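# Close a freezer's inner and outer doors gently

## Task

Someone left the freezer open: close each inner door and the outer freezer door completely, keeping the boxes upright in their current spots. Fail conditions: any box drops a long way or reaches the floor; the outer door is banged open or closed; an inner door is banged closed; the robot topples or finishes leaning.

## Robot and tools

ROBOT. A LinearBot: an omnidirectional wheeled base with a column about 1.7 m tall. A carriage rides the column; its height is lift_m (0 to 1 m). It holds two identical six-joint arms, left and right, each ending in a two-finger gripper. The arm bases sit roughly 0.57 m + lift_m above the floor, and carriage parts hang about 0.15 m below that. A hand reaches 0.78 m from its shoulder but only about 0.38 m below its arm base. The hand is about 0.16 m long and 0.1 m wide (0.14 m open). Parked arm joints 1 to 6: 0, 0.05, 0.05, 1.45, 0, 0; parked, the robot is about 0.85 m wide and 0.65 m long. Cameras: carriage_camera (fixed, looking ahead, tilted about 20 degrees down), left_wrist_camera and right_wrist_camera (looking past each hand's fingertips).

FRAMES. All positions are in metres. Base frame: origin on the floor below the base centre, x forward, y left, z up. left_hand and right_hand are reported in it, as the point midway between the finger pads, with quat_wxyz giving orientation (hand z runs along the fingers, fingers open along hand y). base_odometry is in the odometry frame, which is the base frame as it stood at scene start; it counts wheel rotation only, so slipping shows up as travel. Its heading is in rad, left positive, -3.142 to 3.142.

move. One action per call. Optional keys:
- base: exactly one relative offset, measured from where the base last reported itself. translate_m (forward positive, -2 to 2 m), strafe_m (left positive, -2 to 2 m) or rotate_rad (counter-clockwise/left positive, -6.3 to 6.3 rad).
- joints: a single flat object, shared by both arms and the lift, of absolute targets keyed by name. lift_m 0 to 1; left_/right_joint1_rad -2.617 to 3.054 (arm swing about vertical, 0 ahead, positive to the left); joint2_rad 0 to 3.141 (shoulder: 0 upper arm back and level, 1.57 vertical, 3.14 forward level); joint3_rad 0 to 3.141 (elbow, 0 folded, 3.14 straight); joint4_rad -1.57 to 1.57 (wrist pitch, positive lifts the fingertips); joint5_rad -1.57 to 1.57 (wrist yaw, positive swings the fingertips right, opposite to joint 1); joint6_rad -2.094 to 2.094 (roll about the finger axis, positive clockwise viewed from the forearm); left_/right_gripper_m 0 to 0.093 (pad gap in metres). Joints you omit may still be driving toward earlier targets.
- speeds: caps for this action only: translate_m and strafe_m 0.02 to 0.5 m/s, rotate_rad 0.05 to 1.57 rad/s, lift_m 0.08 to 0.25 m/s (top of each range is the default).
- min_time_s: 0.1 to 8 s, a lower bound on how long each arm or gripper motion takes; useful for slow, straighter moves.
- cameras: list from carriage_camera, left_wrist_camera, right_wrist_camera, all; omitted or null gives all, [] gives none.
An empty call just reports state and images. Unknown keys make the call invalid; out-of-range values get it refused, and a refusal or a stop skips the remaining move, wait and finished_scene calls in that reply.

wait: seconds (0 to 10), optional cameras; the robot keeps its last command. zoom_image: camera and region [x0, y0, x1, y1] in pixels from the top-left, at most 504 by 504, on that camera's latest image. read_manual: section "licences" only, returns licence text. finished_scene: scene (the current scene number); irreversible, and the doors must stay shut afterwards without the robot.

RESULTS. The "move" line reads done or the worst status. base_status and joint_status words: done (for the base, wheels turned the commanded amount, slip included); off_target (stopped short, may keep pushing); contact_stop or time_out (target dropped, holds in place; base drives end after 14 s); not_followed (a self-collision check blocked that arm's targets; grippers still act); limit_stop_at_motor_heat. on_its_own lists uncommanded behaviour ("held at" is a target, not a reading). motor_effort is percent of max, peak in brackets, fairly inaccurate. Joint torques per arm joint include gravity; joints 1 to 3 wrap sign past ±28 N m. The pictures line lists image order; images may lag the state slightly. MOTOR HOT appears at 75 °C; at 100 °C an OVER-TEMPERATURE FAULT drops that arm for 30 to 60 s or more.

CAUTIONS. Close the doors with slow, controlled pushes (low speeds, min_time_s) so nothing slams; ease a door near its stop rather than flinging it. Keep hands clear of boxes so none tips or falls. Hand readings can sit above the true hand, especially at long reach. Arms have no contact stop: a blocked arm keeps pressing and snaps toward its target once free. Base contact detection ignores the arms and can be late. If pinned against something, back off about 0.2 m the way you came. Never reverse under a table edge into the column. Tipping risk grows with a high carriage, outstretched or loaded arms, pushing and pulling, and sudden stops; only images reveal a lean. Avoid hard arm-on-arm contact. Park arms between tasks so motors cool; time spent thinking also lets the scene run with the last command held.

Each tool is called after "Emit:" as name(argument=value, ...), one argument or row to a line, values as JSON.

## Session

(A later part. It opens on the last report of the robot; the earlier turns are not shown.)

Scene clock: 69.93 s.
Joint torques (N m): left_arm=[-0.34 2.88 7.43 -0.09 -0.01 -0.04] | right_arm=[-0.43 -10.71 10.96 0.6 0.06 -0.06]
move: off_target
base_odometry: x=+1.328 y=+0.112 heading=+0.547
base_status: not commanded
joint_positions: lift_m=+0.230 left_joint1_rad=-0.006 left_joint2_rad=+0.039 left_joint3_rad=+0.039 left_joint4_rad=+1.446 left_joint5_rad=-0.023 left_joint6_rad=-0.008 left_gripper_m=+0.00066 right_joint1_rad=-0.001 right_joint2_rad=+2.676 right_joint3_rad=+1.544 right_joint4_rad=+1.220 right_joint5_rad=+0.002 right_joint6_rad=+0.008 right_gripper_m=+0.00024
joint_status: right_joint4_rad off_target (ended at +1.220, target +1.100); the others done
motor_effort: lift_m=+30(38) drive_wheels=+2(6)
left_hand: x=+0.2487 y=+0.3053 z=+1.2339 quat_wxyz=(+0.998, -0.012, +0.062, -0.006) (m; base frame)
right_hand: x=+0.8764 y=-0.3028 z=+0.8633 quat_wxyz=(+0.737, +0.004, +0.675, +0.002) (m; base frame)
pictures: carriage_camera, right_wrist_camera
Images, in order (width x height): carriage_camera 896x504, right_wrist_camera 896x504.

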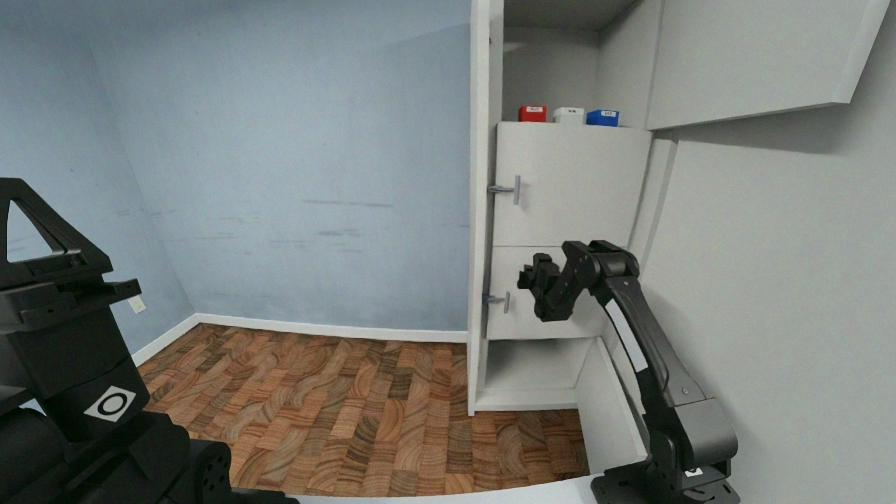

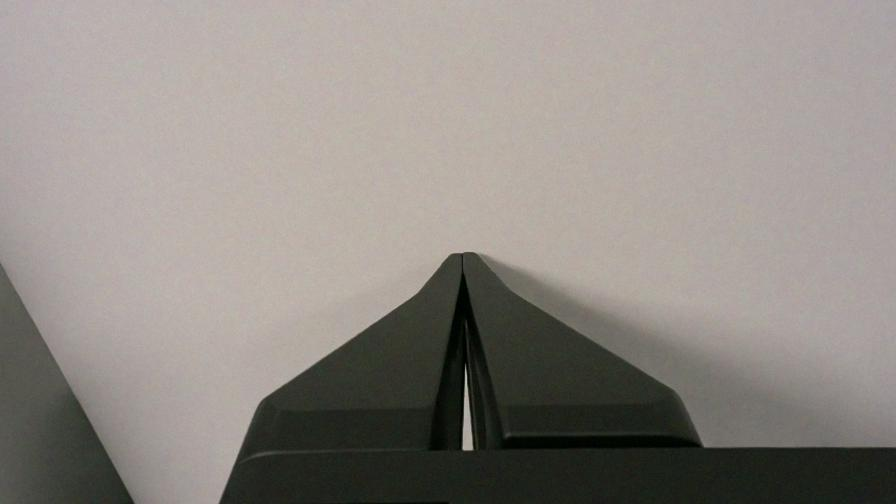

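Emit:
move(
  base={"translate_m": 0.03},
  speeds={"translate_m": 0.05},
  cameras=["carriage_camera"],
)

Emit:
move(
  base={"translate_m": -0.54},
  speeds={"translate_m": 0.25},
  cameras=[],
)

Emit:
move(
  base={"strafe_m": -0.25},
  joints={"lift_m": 0.0, "right_joint1_rad": 0, "right_joint2_rad": 2.9, "right_joint3_rad": 1.45, "right_joint4_rad": 0.85, "right_joint5_rad": 0},
  cameras=["carriage_camera","right_wrist_camera"],
)

Scene clock: 73.13 s.
Joint torques (N m): left_arm=[-0.39 2.89 7.42 -0.1 -0.01 -0.02] | right_arm=[-0.53 -16.21 17.61 -2.07 0.1 -0.12]
move: done
base_odometry: x=+1.353 y=+0.128 heading=+0.547
base_status: done
joint_positions: lift_m=+0.230 left_joint1_rad=-0.006 left_joint2_rad=+0.039 left_joint3_rad=+0.039 left_joint4_rad=+1.446 left_joint5_rad=-0.023 left_joint6_rad=-0.008 left_gripper_m=+0.00066 right_joint1_rad=-0.001 right_joint2_rad=+2.737 right_joint3_rad=+1.467 right_joint4_rad=+1.497 right_joint5_rad=+0.002 right_joint6_rad=+0.008 right_gripper_m=+0.00024
joint_status: not commanded
motor_effort: lift_m=+30(30) drive_wheels=+11(15)
left_hand: x=+0.2487 y=+0.3053 z=+1.2339 quat_wxyz=(+0.998, -0.012, +0.062, -0.006) (m; base frame)
right_hand: x=+0.8493 y=-0.3028 z=+0.8630 quat_wxyz=(+0.783, +0.004, +0.622, +0.002) (m; base frame)
pictures: carriage_camera
Images, in order (width x height): carriage_camera 896x504.

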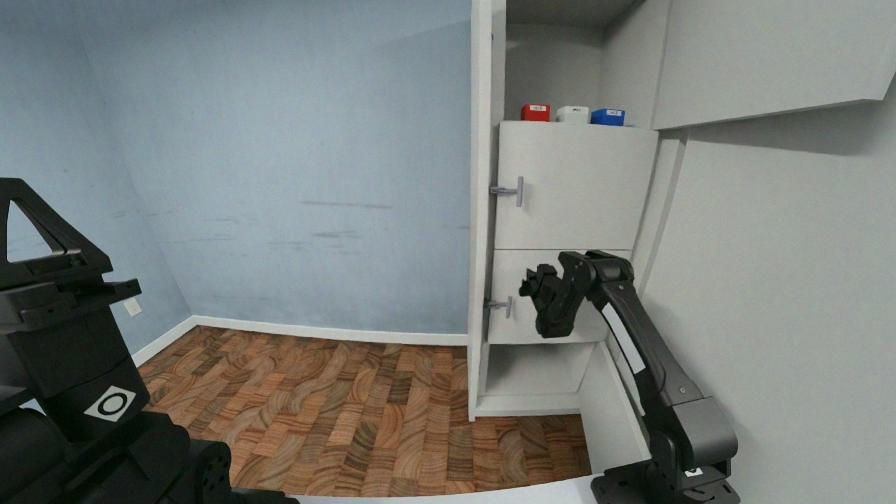

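Scene clock: 76.67 s.
Joint torques (N m): left_arm=[-0.38 2.88 7.42 -0.09 0 -0.05] | right_arm=[-0.35 -16.05 7.01 1.73 0.14 -0.12]
move: done
base_odometry: x=+0.892 y=-0.153 heading=+0.547
base_status: done
joint_positions: lift_m=+0.230 left_joint1_rad=-0.006 left_joint2_rad=+0.039 left_joint3_rad=+0.039 left_joint4_rad=+1.446 left_joint5_rad=-0.023 left_joint6_rad=-0.008 left_gripper_m=+0.00066 right_joint1_rad=-0.002 right_joint2_rad=+2.728 right_joint3_rad=+1.587 right_joint4_rad=+1.102 right_joint5_rad=+0.003 right_joint6_rad=+0.008 right_gripper_m=+0.00024
joint_status: not commanded
on_its_own: right_joint4_rad moved -0.396 to your old target +1.100
motor_effort: lift_m=+30(30) drive_wheels=-3(12)
left_hand: x=+0.2488 y=+0.3053 z=+1.2339 quat_wxyz=(+0.998, -0.012, +0.062, -0.006) (m; base frame)
right_hand: x=+0.8813 y=-0.3032 z=+0.8188 quat_wxyz=(+0.693, +0.004, +0.721, +0.001) (m; base frame)
pictures: none
No camera images: "cameras" was empty.

Scene clock: 79.03 s.
Joint torques (N m): left_arm=[-0.42 2.85 7.38 -0.09 0.02 -0.03] | right_arm=[-0.38 -14.32 4.89 1.6 0.12 -0.11]
move: done
base_odometry: x=+1.022 y=-0.367 heading=+0.546
base_status: done
joint_positions: lift_m=+0.000 left_joint1_rad=-0.005 left_joint2_rad=+0.039 left_joint3_rad=+0.039 left_joint4_rad=+1.446 left_joint5_rad=-0.023 left_joint6_rad=-0.008 left_gripper_m=+0.00066 right_joint1_rad=-0.002 right_joint2_rad=+2.925 right_joint3_rad=+1.439 right_joint4_rad=+0.838 right_joint5_rad=+0.003 right_joint6_rad=+0.008 right_gripper_m=+0.00024
joint_status: all done
motor_effort: lift_m=+24(26) drive_wheels=-5(11)
left_hand: x=+0.2488 y=+0.3054 z=+1.0045 quat_wxyz=(+0.998, -0.012, +0.062, -0.006) (m; base frame)
right_hand: x=+0.7717 y=-0.3032 z=+0.3597 quat_wxyz=(+0.445, +0.005, +0.895, +0.000) (m; base frame)
pictures: carriage_camera, right_wrist_camera
Images, in order (width x height): carriage_camera 896x504, right_wrist_camera 896x504.

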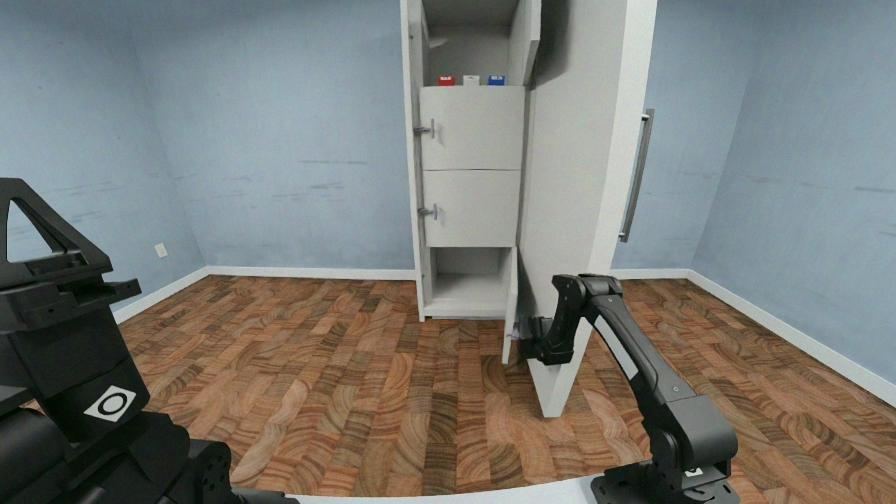

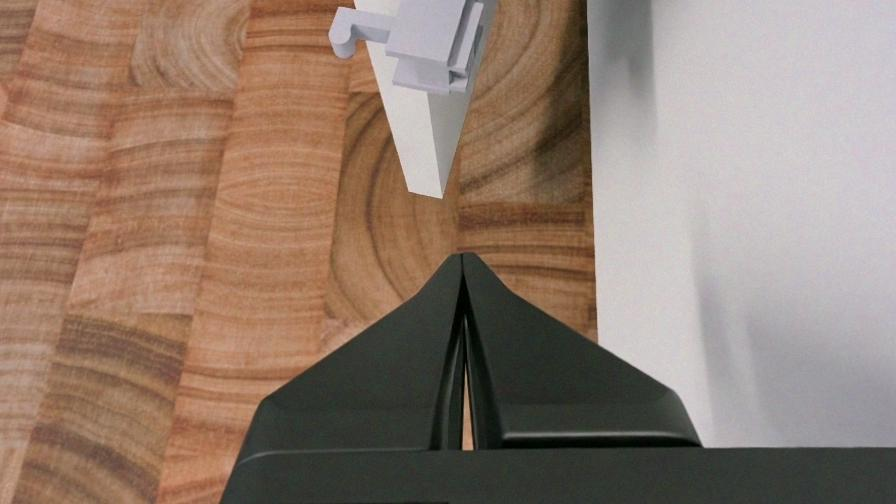

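Emit:
move(
  base={"strafe_m": -0.04},
  speeds={"strafe_m": 0.1},
  cameras=[],
)

Emit:
move(
  base={"translate_m": 0.2},
  speeds={"translate_m": 0.12},
  cameras=["carriage_camera","right_wrist_camera"],
)

Emit:
move(
  base={"strafe_m": 0.2},
  speeds={"strafe_m": 0.1},
  cameras=["carriage_camera","right_wrist_camera"],
)

Scene clock: 81.77 s.
Joint torques (N m): left_arm=[-0.46 2.78 7.34 -0.08 0 -0.02] | right_arm=[-0.38 -14.39 4.92 1.65 0.1 -0.16]
move: done
base_odometry: x=+1.042 y=-0.401 heading=+0.546
base_status: done
joint_positions: lift_m=+0.000 left_joint1_rad=-0.005 left_joint2_rad=+0.039 left_joint3_rad=+0.039 left_joint4_rad=+1.446 left_joint5_rad=-0.023 left_joint6_rad=-0.008 left_gripper_m=+0.00066 right_joint1_rad=-0.003 right_joint2_rad=+2.925 right_joint3_rad=+1.439 right_joint4_rad=+0.838 right_joint5_rad=+0.000 right_joint6_rad=+0.008 right_gripper_m=+0.00024
joint_status: not commanded
motor_effort: lift_m=+24(24) drive_wheels=-4(10)
left_hand: x=+0.2488 y=+0.3054 z=+1.0045 quat_wxyz=(+0.998, -0.012, +0.062, -0.006) (m; base frame)
right_hand: x=+0.7717 y=-0.3030 z=+0.3597 quat_wxyz=(+0.445, +0.005, +0.895, +0.001) (m; base frame)
pictures: none
No camera images: "cameras" was empty.

Scene clock: 84.30 s.
Joint torques (N m): left_arm=[-0.46 2.97 7.51 -0.07 0 -0.04] | right_arm=[-0.32 -14.27 4.85 1.72 0.14 -0.09]
move: done
base_odometry: x=+1.213 y=-0.298 heading=+0.545
base_status: done
joint_positions: lift_m=+0.000 left_joint1_rad=-0.005 left_joint2_rad=+0.039 left_joint3_rad=+0.039 left_joint4_rad=+1.446 left_joint5_rad=-0.023 left_joint6_rad=-0.008 left_gripper_m=+0.00066 right_joint1_rad=-0.003 right_joint2_rad=+2.925 right_joint3_rad=+1.441 right_joint4_rad=+0.832 right_joint5_rad=+0.001 right_joint6_rad=+0.008 right_gripper_m=+0.00024
joint_status: not commanded
motor_effort: lift_m=+24(24) drive_wheels=-6(11)
left_hand: x=+0.2487 y=+0.3054 z=+1.0045 quat_wxyz=(+0.998, -0.012, +0.062, -0.006) (m; base frame)
right_hand: x=+0.7714 y=-0.3031 z=+0.3589 quat_wxyz=(+0.443, +0.005, +0.896, +0.001) (m; base frame)
pictures: carriage_camera, right_wrist_camera
Images, in order (width x height): carriage_camera 896x504, right_wrist_camera 896x504.

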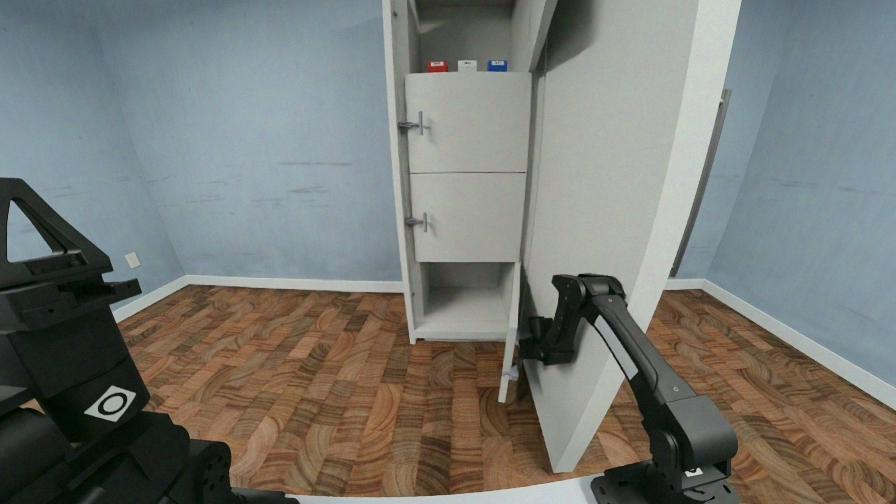

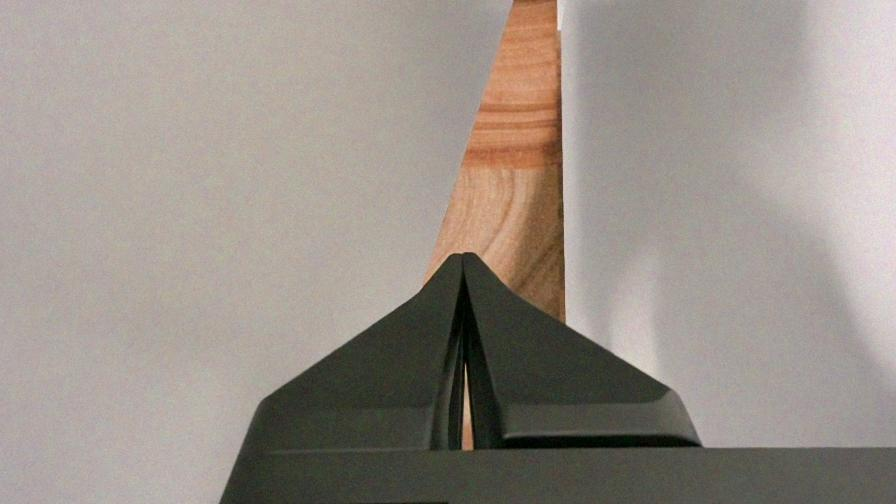

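Scene clock: 87.07 s.
Joint torques (N m): left_arm=[-0.47 2.8 7.5 -0.11 0.01 -0.03] | right_arm=[-0.44 -14.23 4.51 1.67 0.08 -0.19]
move: done
base_odometry: x=+1.110 y=-0.126 heading=+0.545
base_status: done
joint_positions: lift_m=+0.000 left_joint1_rad=-0.005 left_joint2_rad=+0.039 left_joint3_rad=+0.039 left_joint4_rad=+1.446 left_joint5_rad=-0.023 left_joint6_rad=-0.008 left_gripper_m=+0.00066 right_joint1_rad=+0.000 right_joint2_rad=+2.925 right_joint3_rad=+1.441 right_joint4_rad=+0.834 right_joint5_rad=+0.005 right_joint6_rad=+0.009 right_gripper_m=+0.00024
joint_status: not commanded
motor_effort: lift_m=+24(24) drive_wheels=-4(7)
left_hand: x=+0.2487 y=+0.3054 z=+1.0045 quat_wxyz=(+0.998, -0.012, +0.062, -0.006) (m; base frame)
right_hand: x=+0.7717 y=-0.3025 z=+0.3593 quat_wxyz=(+0.444, +0.005, +0.896, +0.000) (m; base frame)
pictures: carriage_camera, right_wrist_camera
Images, in order (width x height): carriage_camera 896x504, right_wrist_camera 896x504.

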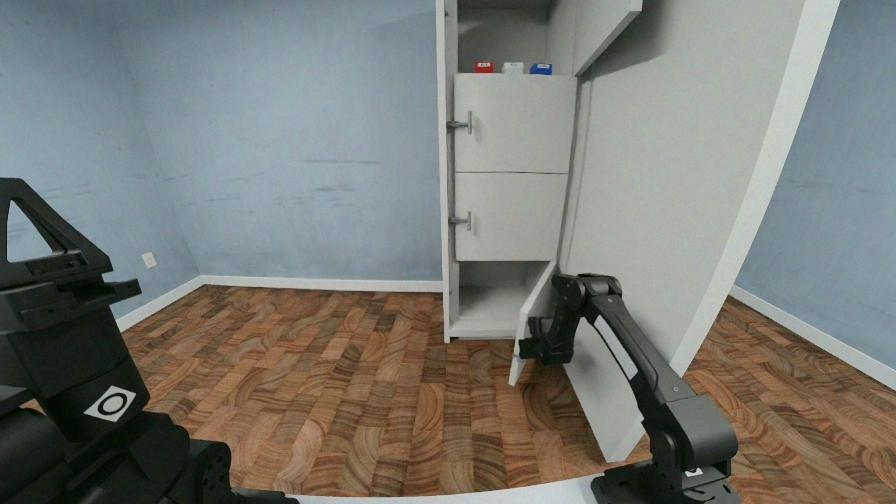

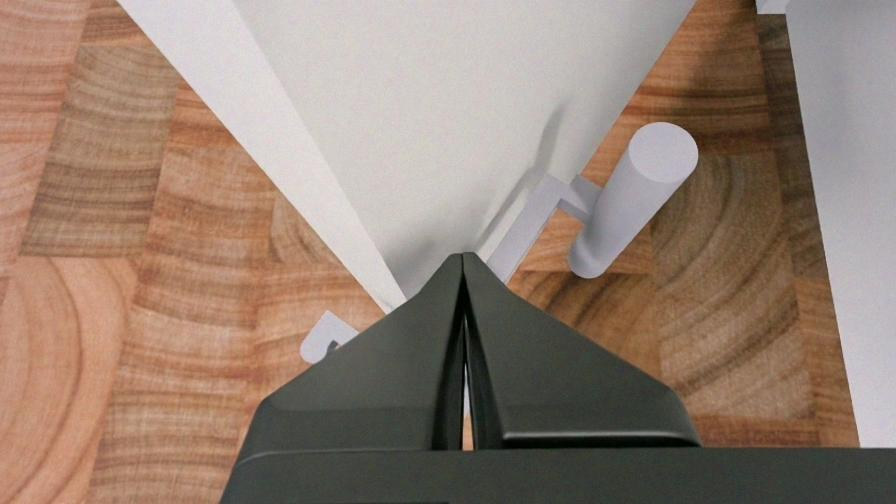

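Emit:
move(
  base={"translate_m": 0.28},
  speeds={"translate_m": 0.08},
  cameras=["carriage_camera","right_wrist_camera"],
)

Scene clock: 92.60 s.
Joint torques (N m): left_arm=[-0.39 2.82 7.47 -0.08 0 -0.04] | right_arm=[-12.34 -14.05 5.52 1.82 3.63 -0.51]
move: done
base_odometry: x=+1.349 y=+0.019 heading=+0.546
base_status: done
joint_positions: lift_m=+0.000 left_joint1_rad=-0.005 left_joint2_rad=+0.039 left_joint3_rad=+0.039 left_joint4_rad=+1.446 left_joint5_rad=-0.023 left_joint6_rad=-0.008 left_gripper_m=+0.00066 right_joint1_rad=+0.144 right_joint2_rad=+2.925 right_joint3_rad=+1.431 right_joint4_rad=+0.817 right_joint5_rad=-0.388 right_joint6_rad=+0.037 right_gripper_m=+0.00020
joint_status: not commanded
motor_effort: lift_m=+24(24) drive_wheels=+4(9)
left_hand: x=+0.2487 y=+0.3054 z=+1.0045 quat_wxyz=(+0.998, -0.012, +0.062, -0.006) (m; base frame)
right_hand: x=+0.7404 y=-0.1598 z=+0.3614 quat_wxyz=(+0.407, -0.131, +0.879, +0.212) (m; base frame)
pictures: carriage_camera, right_wrist_camera
Images, in order (width x height): carriage_camera 896x504, right_wrist_camera 896x504.

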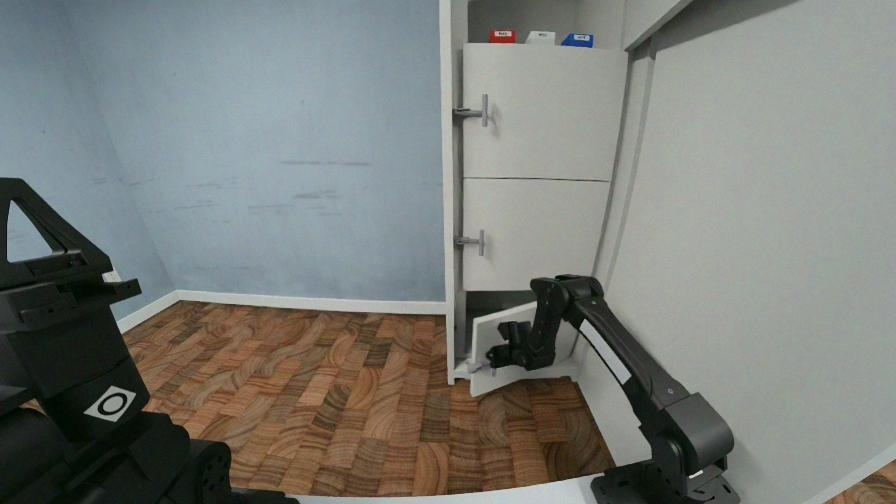

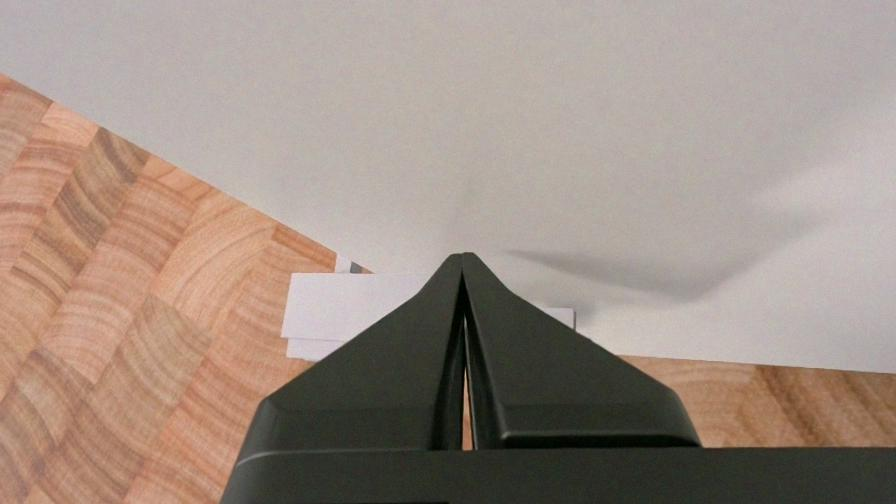

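Emit:
move(
  base={"translate_m": 0.14},
  joints={"right_joint1_rad": 0.144, "right_joint5_rad": -0.3},
  speeds={"translate_m": 0.06},
  cameras=["carriage_camera"],
)

Emit:
move(
  base={"translate_m": 0.06},
  speeds={"translate_m": 0.05},
  cameras=["carriage_camera","right_wrist_camera"],
)

Emit:
zoom_image(
  camera="carriage_camera",
  region=[410, 200, 650, 430],
)

Scene clock: 100.57 s.
Joint torques (N m): left_arm=[-0.43 2.86 7.41 -0.09 -0.01 -0.03] | right_arm=[-0.2 -14.15 4.75 1.57 0.14 -0.18]
move: done
base_odometry: x=+1.469 y=+0.092 heading=+0.547
base_status: done
joint_positions: lift_m=+0.000 left_joint1_rad=-0.005 left_joint2_rad=+0.039 left_joint3_rad=+0.039 left_joint4_rad=+1.446 left_joint5_rad=-0.023 left_joint6_rad=-0.008 left_gripper_m=+0.00066 right_joint1_rad=+0.142 right_joint2_rad=+2.925 right_joint3_rad=+1.442 right_joint4_rad=+0.851 right_joint5_rad=-0.311 right_joint6_rad=+0.010 right_gripper_m=+0.00019
joint_status: all done
motor_effort: lift_m=+24(24) drive_wheels=-6(11)
left_hand: x=+0.2486 y=+0.3054 z=+1.0045 quat_wxyz=(+0.998, -0.012, +0.062, -0.006) (m; base frame)
right_hand: x=+0.7553 y=-0.1715 z=+0.3681 quat_wxyz=(+0.436, -0.128, +0.874, +0.172) (m; base frame)
pictures: carriage_camera
Images, in order (width x height): carriage_camera 896x504.

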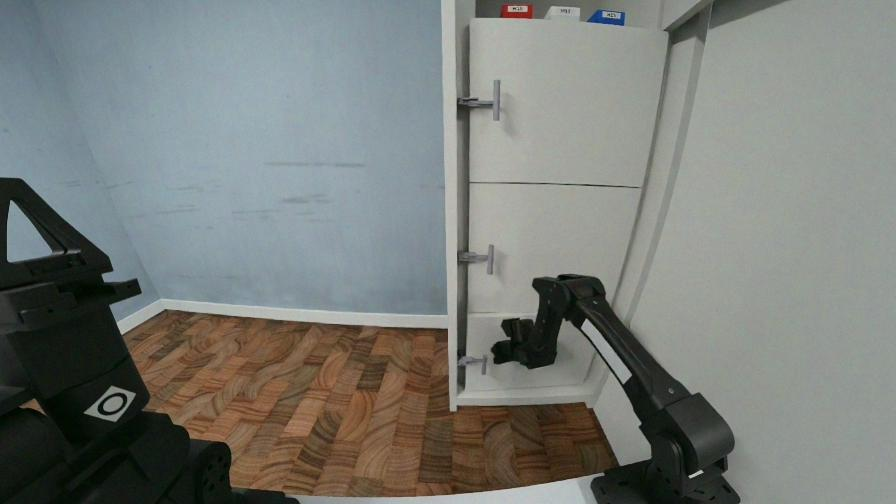

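Scene clock: 102.23 s.
Joint torques (N m): left_arm=[-0.39 2.82 7.49 -0.1 0 -0.03] | right_arm=[-2.02 -15.32 10.47 1.75 0.68 1.19]
move: done
base_odometry: x=+1.519 y=+0.124 heading=+0.547
base_status: done
joint_positions: lift_m=+0.000 left_joint1_rad=-0.005 left_joint2_rad=+0.039 left_joint3_rad=+0.039 left_joint4_rad=+1.447 left_joint5_rad=-0.023 left_joint6_rad=-0.008 left_gripper_m=+0.00066 right_joint1_rad=+0.164 right_joint2_rad=+2.943 right_joint3_rad=+1.375 right_joint4_rad=+0.814 right_joint5_rad=-0.378 right_joint6_rad=-0.102 right_gripper_m=+0.00019
joint_status: not commanded
motor_effort: lift_m=+24(24) drive_wheels=+4(8)
left_hand: x=+0.2485 y=+0.3054 z=+1.0046 quat_wxyz=(+0.998, -0.012, +0.062, -0.006) (m; base frame)
right_hand: x=+0.7094 y=-0.1557 z=+0.3371 quat_wxyz=(+0.384, -0.193, +0.884, +0.184) (m; base frame)
pictures: carriage_camera, right_wrist_camera
Images, in order (width x height): carriage_camera 896x504, right_wrist_camera 896x504.

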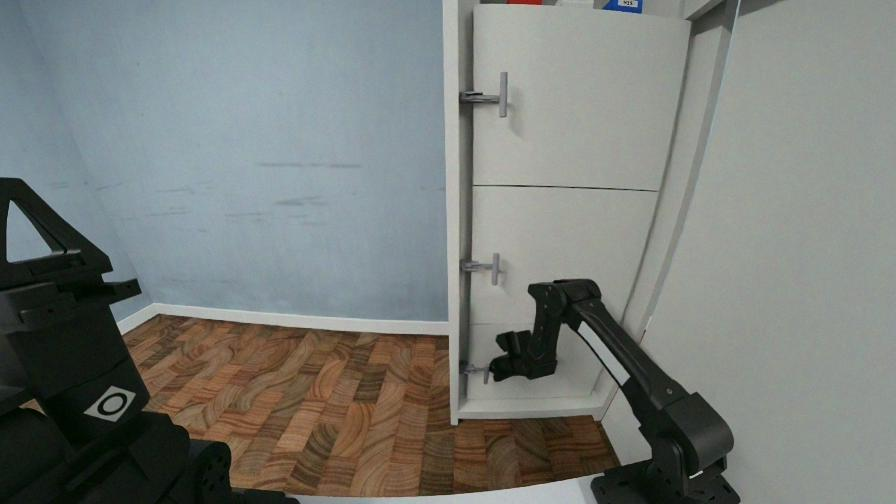

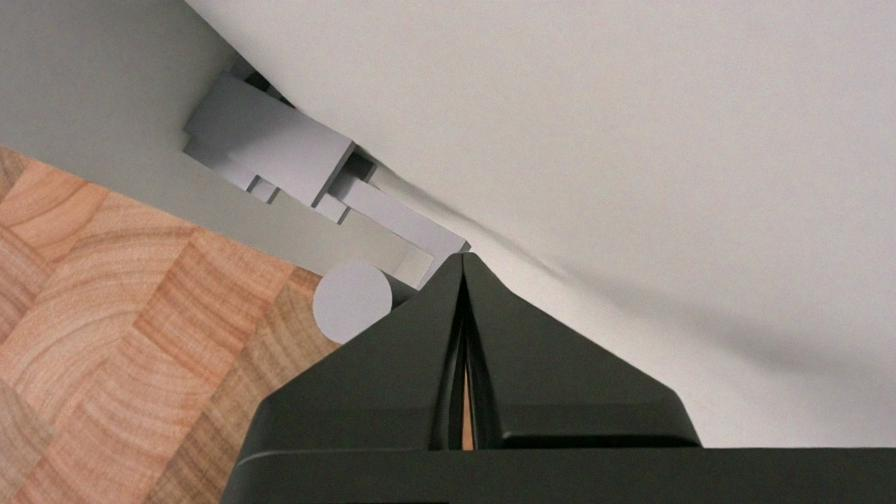

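Scaled by 2.100.

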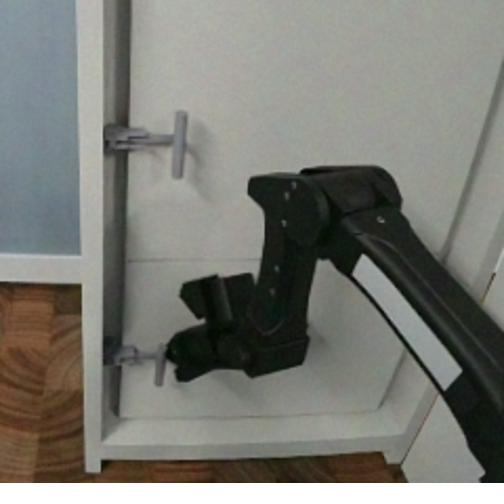

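Emit:
move(
  base={"translate_m": -0.74},
  speeds={"translate_m": 0.25},
  cameras=["carriage_camera"],
)

Emit:
move(
  base={"strafe_m": -0.2},
  joints={"lift_m": 0.595, "right_joint1_rad": 0, "right_joint2_rad": 1.57, "right_joint3_rad": 0.97, "right_joint4_rad": 0.6, "right_joint5_rad": 0, "right_joint6_rad": 0},
  cameras=["carriage_camera","right_wrist_camera"],
)

Scene clock: 108.73 s.
Joint torques (N m): left_arm=[-0.49 2.81 7.56 -0.1 -0.01 -0.04] | right_arm=[-0.54 -15.41 4.63 1.67 0.11 0.01]
move: done
base_odometry: x=+0.887 y=-0.261 heading=+0.547
base_status: done
joint_positions: lift_m=+0.000 left_joint1_rad=-0.006 left_joint2_rad=+0.039 left_joint3_rad=+0.039 left_joint4_rad=+1.447 left_joint5_rad=-0.023 left_joint6_rad=-0.008 left_gripper_m=+0.00066 right_joint1_rad=+0.144 right_joint2_rad=+2.939 right_joint3_rad=+1.440 right_joint4_rad=+0.831 right_joint5_rad=-0.310 right_joint6_rad=-0.010 right_gripper_m=+0.00019
joint_status: not commanded
motor_effort: lift_m=+24(24) drive_wheels=-3(11)
left_hand: x=+0.2485 y=+0.3053 z=+1.0046 quat_wxyz=(+0.998, -0.012, +0.062, -0.006) (m; base frame)
right_hand: x=+0.7467 y=-0.1716 z=+0.3562 quat_wxyz=(+0.421, -0.136, +0.881, +0.167) (m; base frame)
pictures: carriage_camera
Images, in order (width x height): carriage_camera 896x504.

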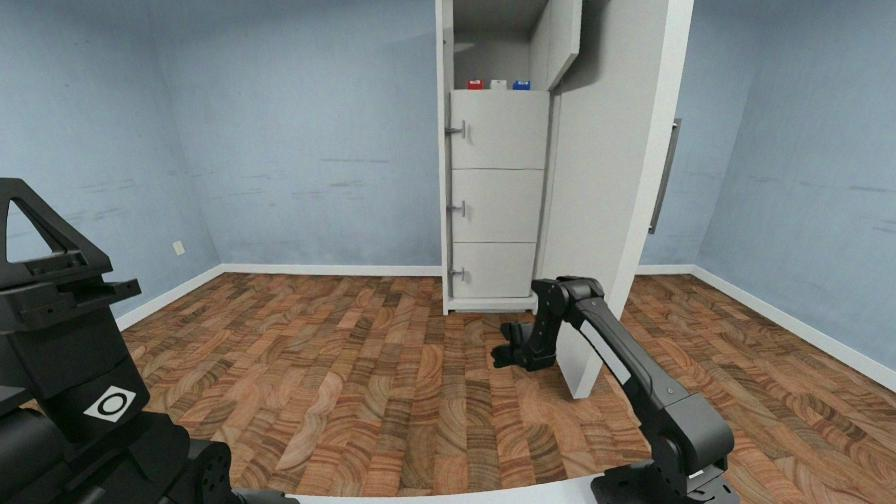

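Scene clock: 111.63 s.
Joint torques (N m): left_arm=[-0.46 2.92 7.47 -0.09 -0.02 -0.01] | right_arm=[-0.84 -8.7 7.04 1.8 0.24 0.07]
move: done
base_odometry: x=+0.991 y=-0.432 heading=+0.547
base_status: done
joint_positions: lift_m=+0.595 left_joint1_rad=-0.005 left_joint2_rad=+0.039 left_joint3_rad=+0.039 left_joint4_rad=+1.447 left_joint5_rad=-0.023 left_joint6_rad=-0.008 left_gripper_m=+0.00066 right_joint1_rad=+0.003 right_joint2_rad=+1.588 right_joint3_rad=+0.974 right_joint4_rad=+0.602 right_joint5_rad=-0.010 right_joint6_rad=-0.009 right_gripper_m=+0.00019
joint_status: all done
motor_effort: lift_m=+29(39) drive_wheels=-4(10)
left_hand: x=+0.2485 y=+0.3054 z=+1.5990 quat_wxyz=(+0.998, -0.012, +0.062, -0.006) (m; base frame)
right_hand: x=+0.7225 y=-0.2983 z=+1.4536 quat_wxyz=(+0.703, -0.008, +0.711, +0.001) (m; base frame)
pictures: carriage_camera, right_wrist_camera
Images, in order (width x height): carriage_camera 896x504, right_wrist_camera 896x504.

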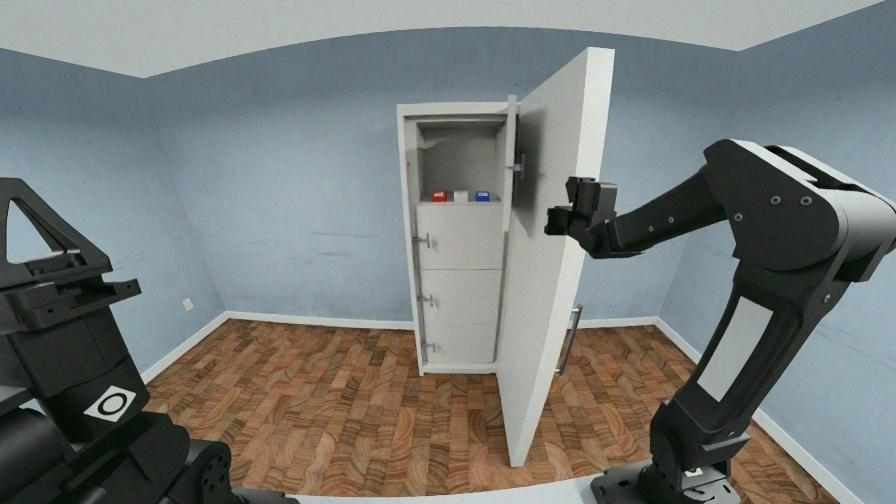

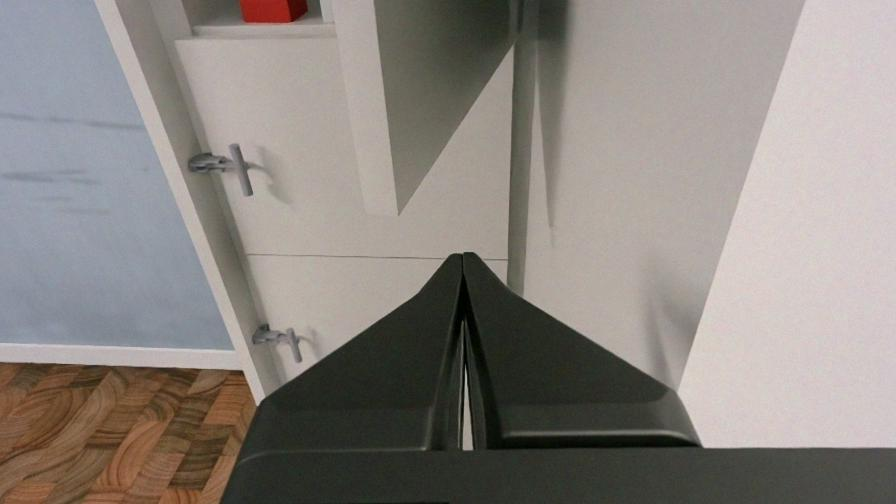

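Emit:
move(
  base={"translate_m": 0.31},
  speeds={"translate_m": 0.15},
  cameras=["carriage_camera"],
)

Emit:
move(
  base={"strafe_m": 0.22},
  speeds={"strafe_m": 0.1},
  cameras=["carriage_camera"],
)

Emit:
move(
  base={"translate_m": 0.19},
  speeds={"translate_m": 0.08},
  cameras=["carriage_camera"],
)

Scene clock: 116.10 s.
Joint torques (N m): left_arm=[-0.46 2.85 7.36 -0.13 0.01 -0.04] | right_arm=[-0.96 -7.65 9.09 1.85 0.11 -0.03]
move: contact_stop
base_odometry: x=+1.148 y=-0.337 heading=+0.548
base_status: translate_m contact_stop (by the wheels' count: +0.183 of +0.310)
joint_positions: lift_m=+0.595 left_joint1_rad=-0.006 left_joint2_rad=+0.039 left_joint3_rad=+0.040 left_joint4_rad=+1.448 left_joint5_rad=-0.023 left_joint6_rad=-0.008 left_gripper_m=+0.00066 right_joint1_rad=+0.008 right_joint2_rad=+1.580 right_joint3_rad=+0.953 right_joint4_rad=+0.584 right_joint5_rad=+0.000 right_joint6_rad=+0.005 right_gripper_m=+0.00026
joint_status: not commanded
motor_effort: lift_m=+29(29) drive_wheels=+1(46)
left_hand: x=+0.2480 y=+0.3054 z=+1.5991 quat_wxyz=(+0.998, -0.012, +0.061, -0.006) (m; base frame)
right_hand: x=+0.7189 y=-0.2977 z=+1.4429 quat_wxyz=(+0.692, -0.001, +0.722, +0.004) (m; base frame)
pictures: carriage_camera
Images, in order (width x height): carriage_camera 896x504.

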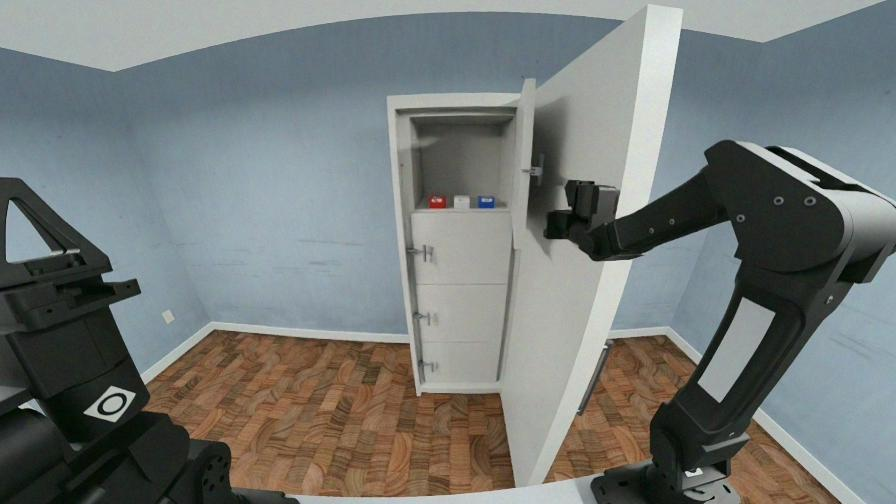

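not run: a stop came earlier in this reply.

not run: a stop came earlier in this reply.

Emit:
move(
  cameras=["right_wrist_camera"],
)

Scene clock: 117.13 s.
Joint torques (N m): left_arm=[-0.39 2.85 7.46 -0.12 0 -0.03] | right_arm=[-1.09 -7.94 9.01 1.96 0.14 -0.2]
base_odometry: x=+1.148 y=-0.337 heading=+0.548
base_status: translate_m contact_stop (by the wheels' count: +0.183 of +0.310)
joint_positions: lift_m=+0.595 left_joint1_rad=-0.006 left_joint2_rad=+0.039 left_joint3_rad=+0.040 left_joint4_rad=+1.448 left_joint5_rad=-0.023 left_joint6_rad=-0.008 left_gripper_m=+0.00066 right_joint1_rad=+0.008 right_joint2_rad=+1.580 right_joint3_rad=+0.953 right_joint4_rad=+0.584 right_joint5_rad=+0.000 right_joint6_rad=+0.005 right_gripper_m=+0.00026
joint_status: not commanded
motor_effort: lift_m=+29(29) drive_wheels=+2(46)
left_hand: x=+0.2480 y=+0.3054 z=+1.5991 quat_wxyz=(+0.998, -0.012, +0.061, -0.006) (m; base frame)
right_hand: x=+0.7189 y=-0.2977 z=+1.4429 quat_wxyz=(+0.692, -0.001, +0.722, +0.004) (m; base frame)
pictures: right_wrist_camera
Images, in order (width x height): right_wrist_camera 896x504.

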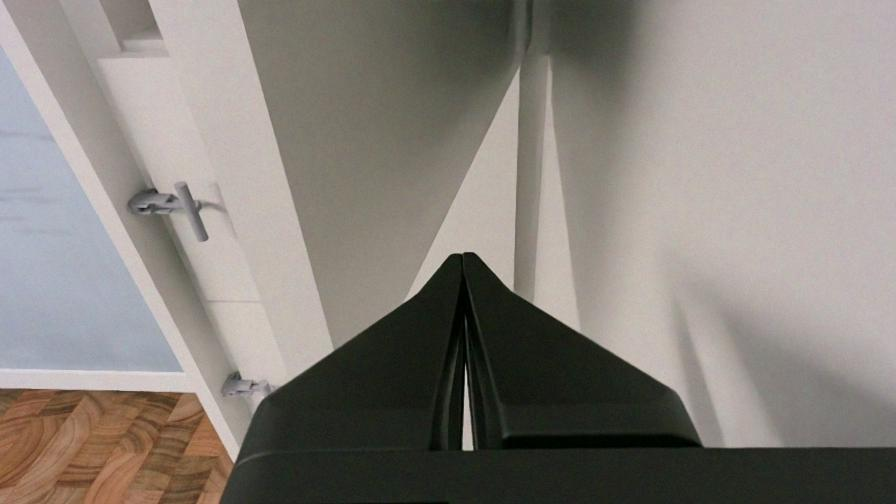

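Emit:
move(
  base={"translate_m": 0.15},
  speeds={"translate_m": 0.12},
  cameras=["carriage_camera","right_wrist_camera"],
)

Scene clock: 120.47 s.
Joint torques (N m): left_arm=[-0.43 2.74 7.38 -0.11 0 -0.03] | right_arm=[-0.79 -7.75 9.11 1.88 0.07 -0.12]
move: done
base_odometry: x=+1.276 y=-0.259 heading=+0.547
base_status: done
joint_positions: lift_m=+0.595 left_joint1_rad=-0.006 left_joint2_rad=+0.039 left_joint3_rad=+0.040 left_joint4_rad=+1.448 left_joint5_rad=-0.023 left_joint6_rad=-0.008 left_gripper_m=+0.00066 right_joint1_rad=+0.005 right_joint2_rad=+1.580 right_joint3_rad=+0.953 right_joint4_rad=+0.584 right_joint5_rad=+0.000 right_joint6_rad=+0.005 right_gripper_m=+0.00026
joint_status: not commanded
motor_effort: lift_m=+29(29) drive_wheels=-5(8)
left_hand: x=+0.2480 y=+0.3054 z=+1.5991 quat_wxyz=(+0.998, -0.012, +0.061, -0.006) (m; base frame)
right_hand: x=+0.7189 y=-0.2992 z=+1.4429 quat_wxyz=(+0.692, +0.000, +0.722, +0.003) (m; base frame)
pictures: carriage_camera, right_wrist_camera
Images, in order (width x height): carriage_camera 896x504, right_wrist_camera 896x504.

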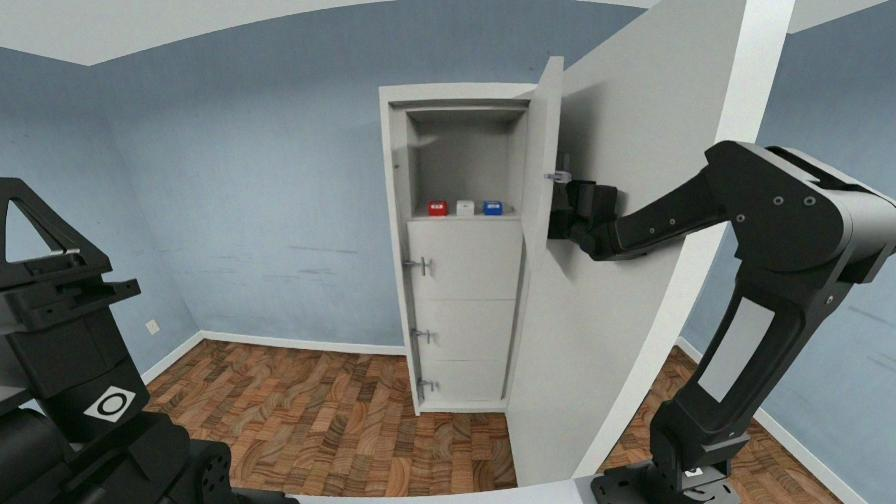

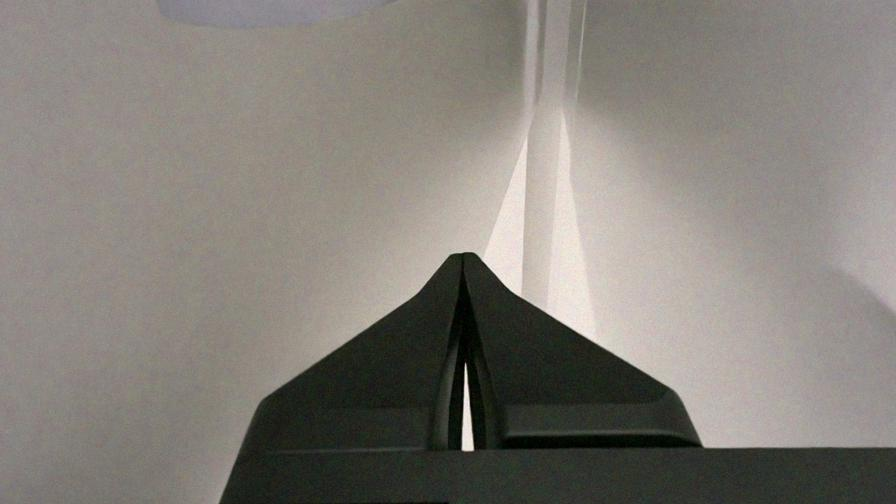

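Emit:
move(
  base={"strafe_m": 0.24},
  speeds={"strafe_m": 0.1},
  cameras=["carriage_camera"],
)

Emit:
move(
  base={"translate_m": 0.19},
  speeds={"translate_m": 0.08},
  cameras=["carriage_camera"],
)

Scene clock: 124.83 s.
Joint torques (N m): left_arm=[-0.28 2.88 7.36 -0.11 0.01 -0.03] | right_arm=[-0.62 -8.17 9.11 1.92 0.05 -0.1]
move: done
base_odometry: x=+1.151 y=-0.054 heading=+0.547
base_status: done
joint_positions: lift_m=+0.595 left_joint1_rad=-0.005 left_joint2_rad=+0.039 left_joint3_rad=+0.040 left_joint4_rad=+1.448 left_joint5_rad=-0.023 left_joint6_rad=-0.008 left_gripper_m=+0.00066 right_joint1_rad=+0.000 right_joint2_rad=+1.580 right_joint3_rad=+0.953 right_joint4_rad=+0.584 right_joint5_rad=+0.003 right_joint6_rad=+0.005 right_gripper_m=+0.00026
joint_status: not commanded
motor_effort: lift_m=+29(29) drive_wheels=+0(8)
left_hand: x=+0.2480 y=+0.3054 z=+1.5991 quat_wxyz=(+0.998, -0.012, +0.061, -0.006) (m; base frame)
right_hand: x=+0.7189 y=-0.3021 z=+1.4429 quat_wxyz=(+0.692, +0.003, +0.722, +0.001) (m; base frame)
pictures: carriage_camera
Images, in order (width x height): carriage_camera 896x504.

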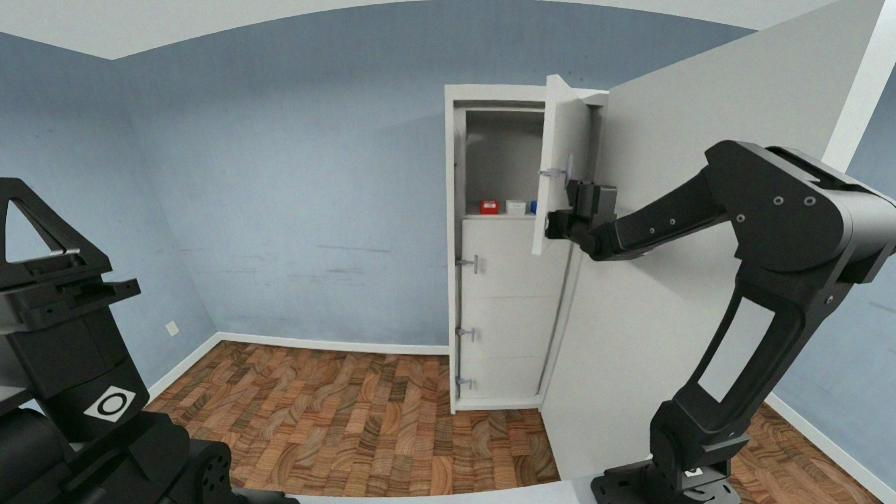

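Scene clock: 127.97 s.
Joint torques (N m): left_arm=[-0.43 2.85 7.45 -0.13 -0.01 -0.04] | right_arm=[-0.42 -7.84 9.18 1.95 0.05 -0.11]
move: done
base_odometry: x=+1.313 y=+0.046 heading=+0.548
base_status: done
joint_positions: lift_m=+0.595 left_joint1_rad=-0.005 left_joint2_rad=+0.039 left_joint3_rad=+0.040 left_joint4_rad=+1.448 left_joint5_rad=-0.023 left_joint6_rad=-0.008 left_gripper_m=+0.00066 right_joint1_rad=+0.000 right_joint2_rad=+1.580 right_joint3_rad=+0.953 right_joint4_rad=+0.585 right_joint5_rad=+0.004 right_joint6_rad=+0.005 right_gripper_m=+0.00026
joint_status: not commanded
motor_effort: lift_m=+29(29) drive_wheels=+1(10)
left_hand: x=+0.2480 y=+0.3054 z=+1.5991 quat_wxyz=(+0.998, -0.012, +0.061, -0.006) (m; base frame)
right_hand: x=+0.7189 y=-0.3024 z=+1.4432 quat_wxyz=(+0.692, +0.003, +0.722, +0.000) (m; base frame)
pictures: carriage_camera
Images, in order (width x height): carriage_camera 896x504.

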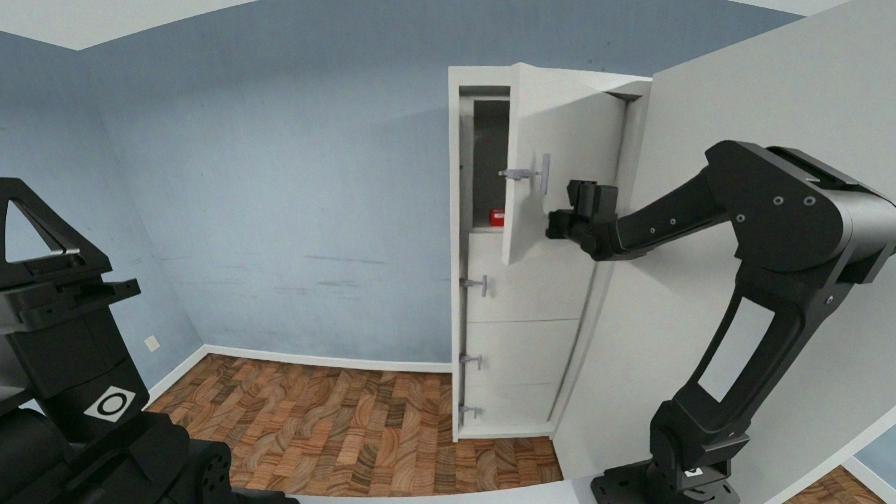

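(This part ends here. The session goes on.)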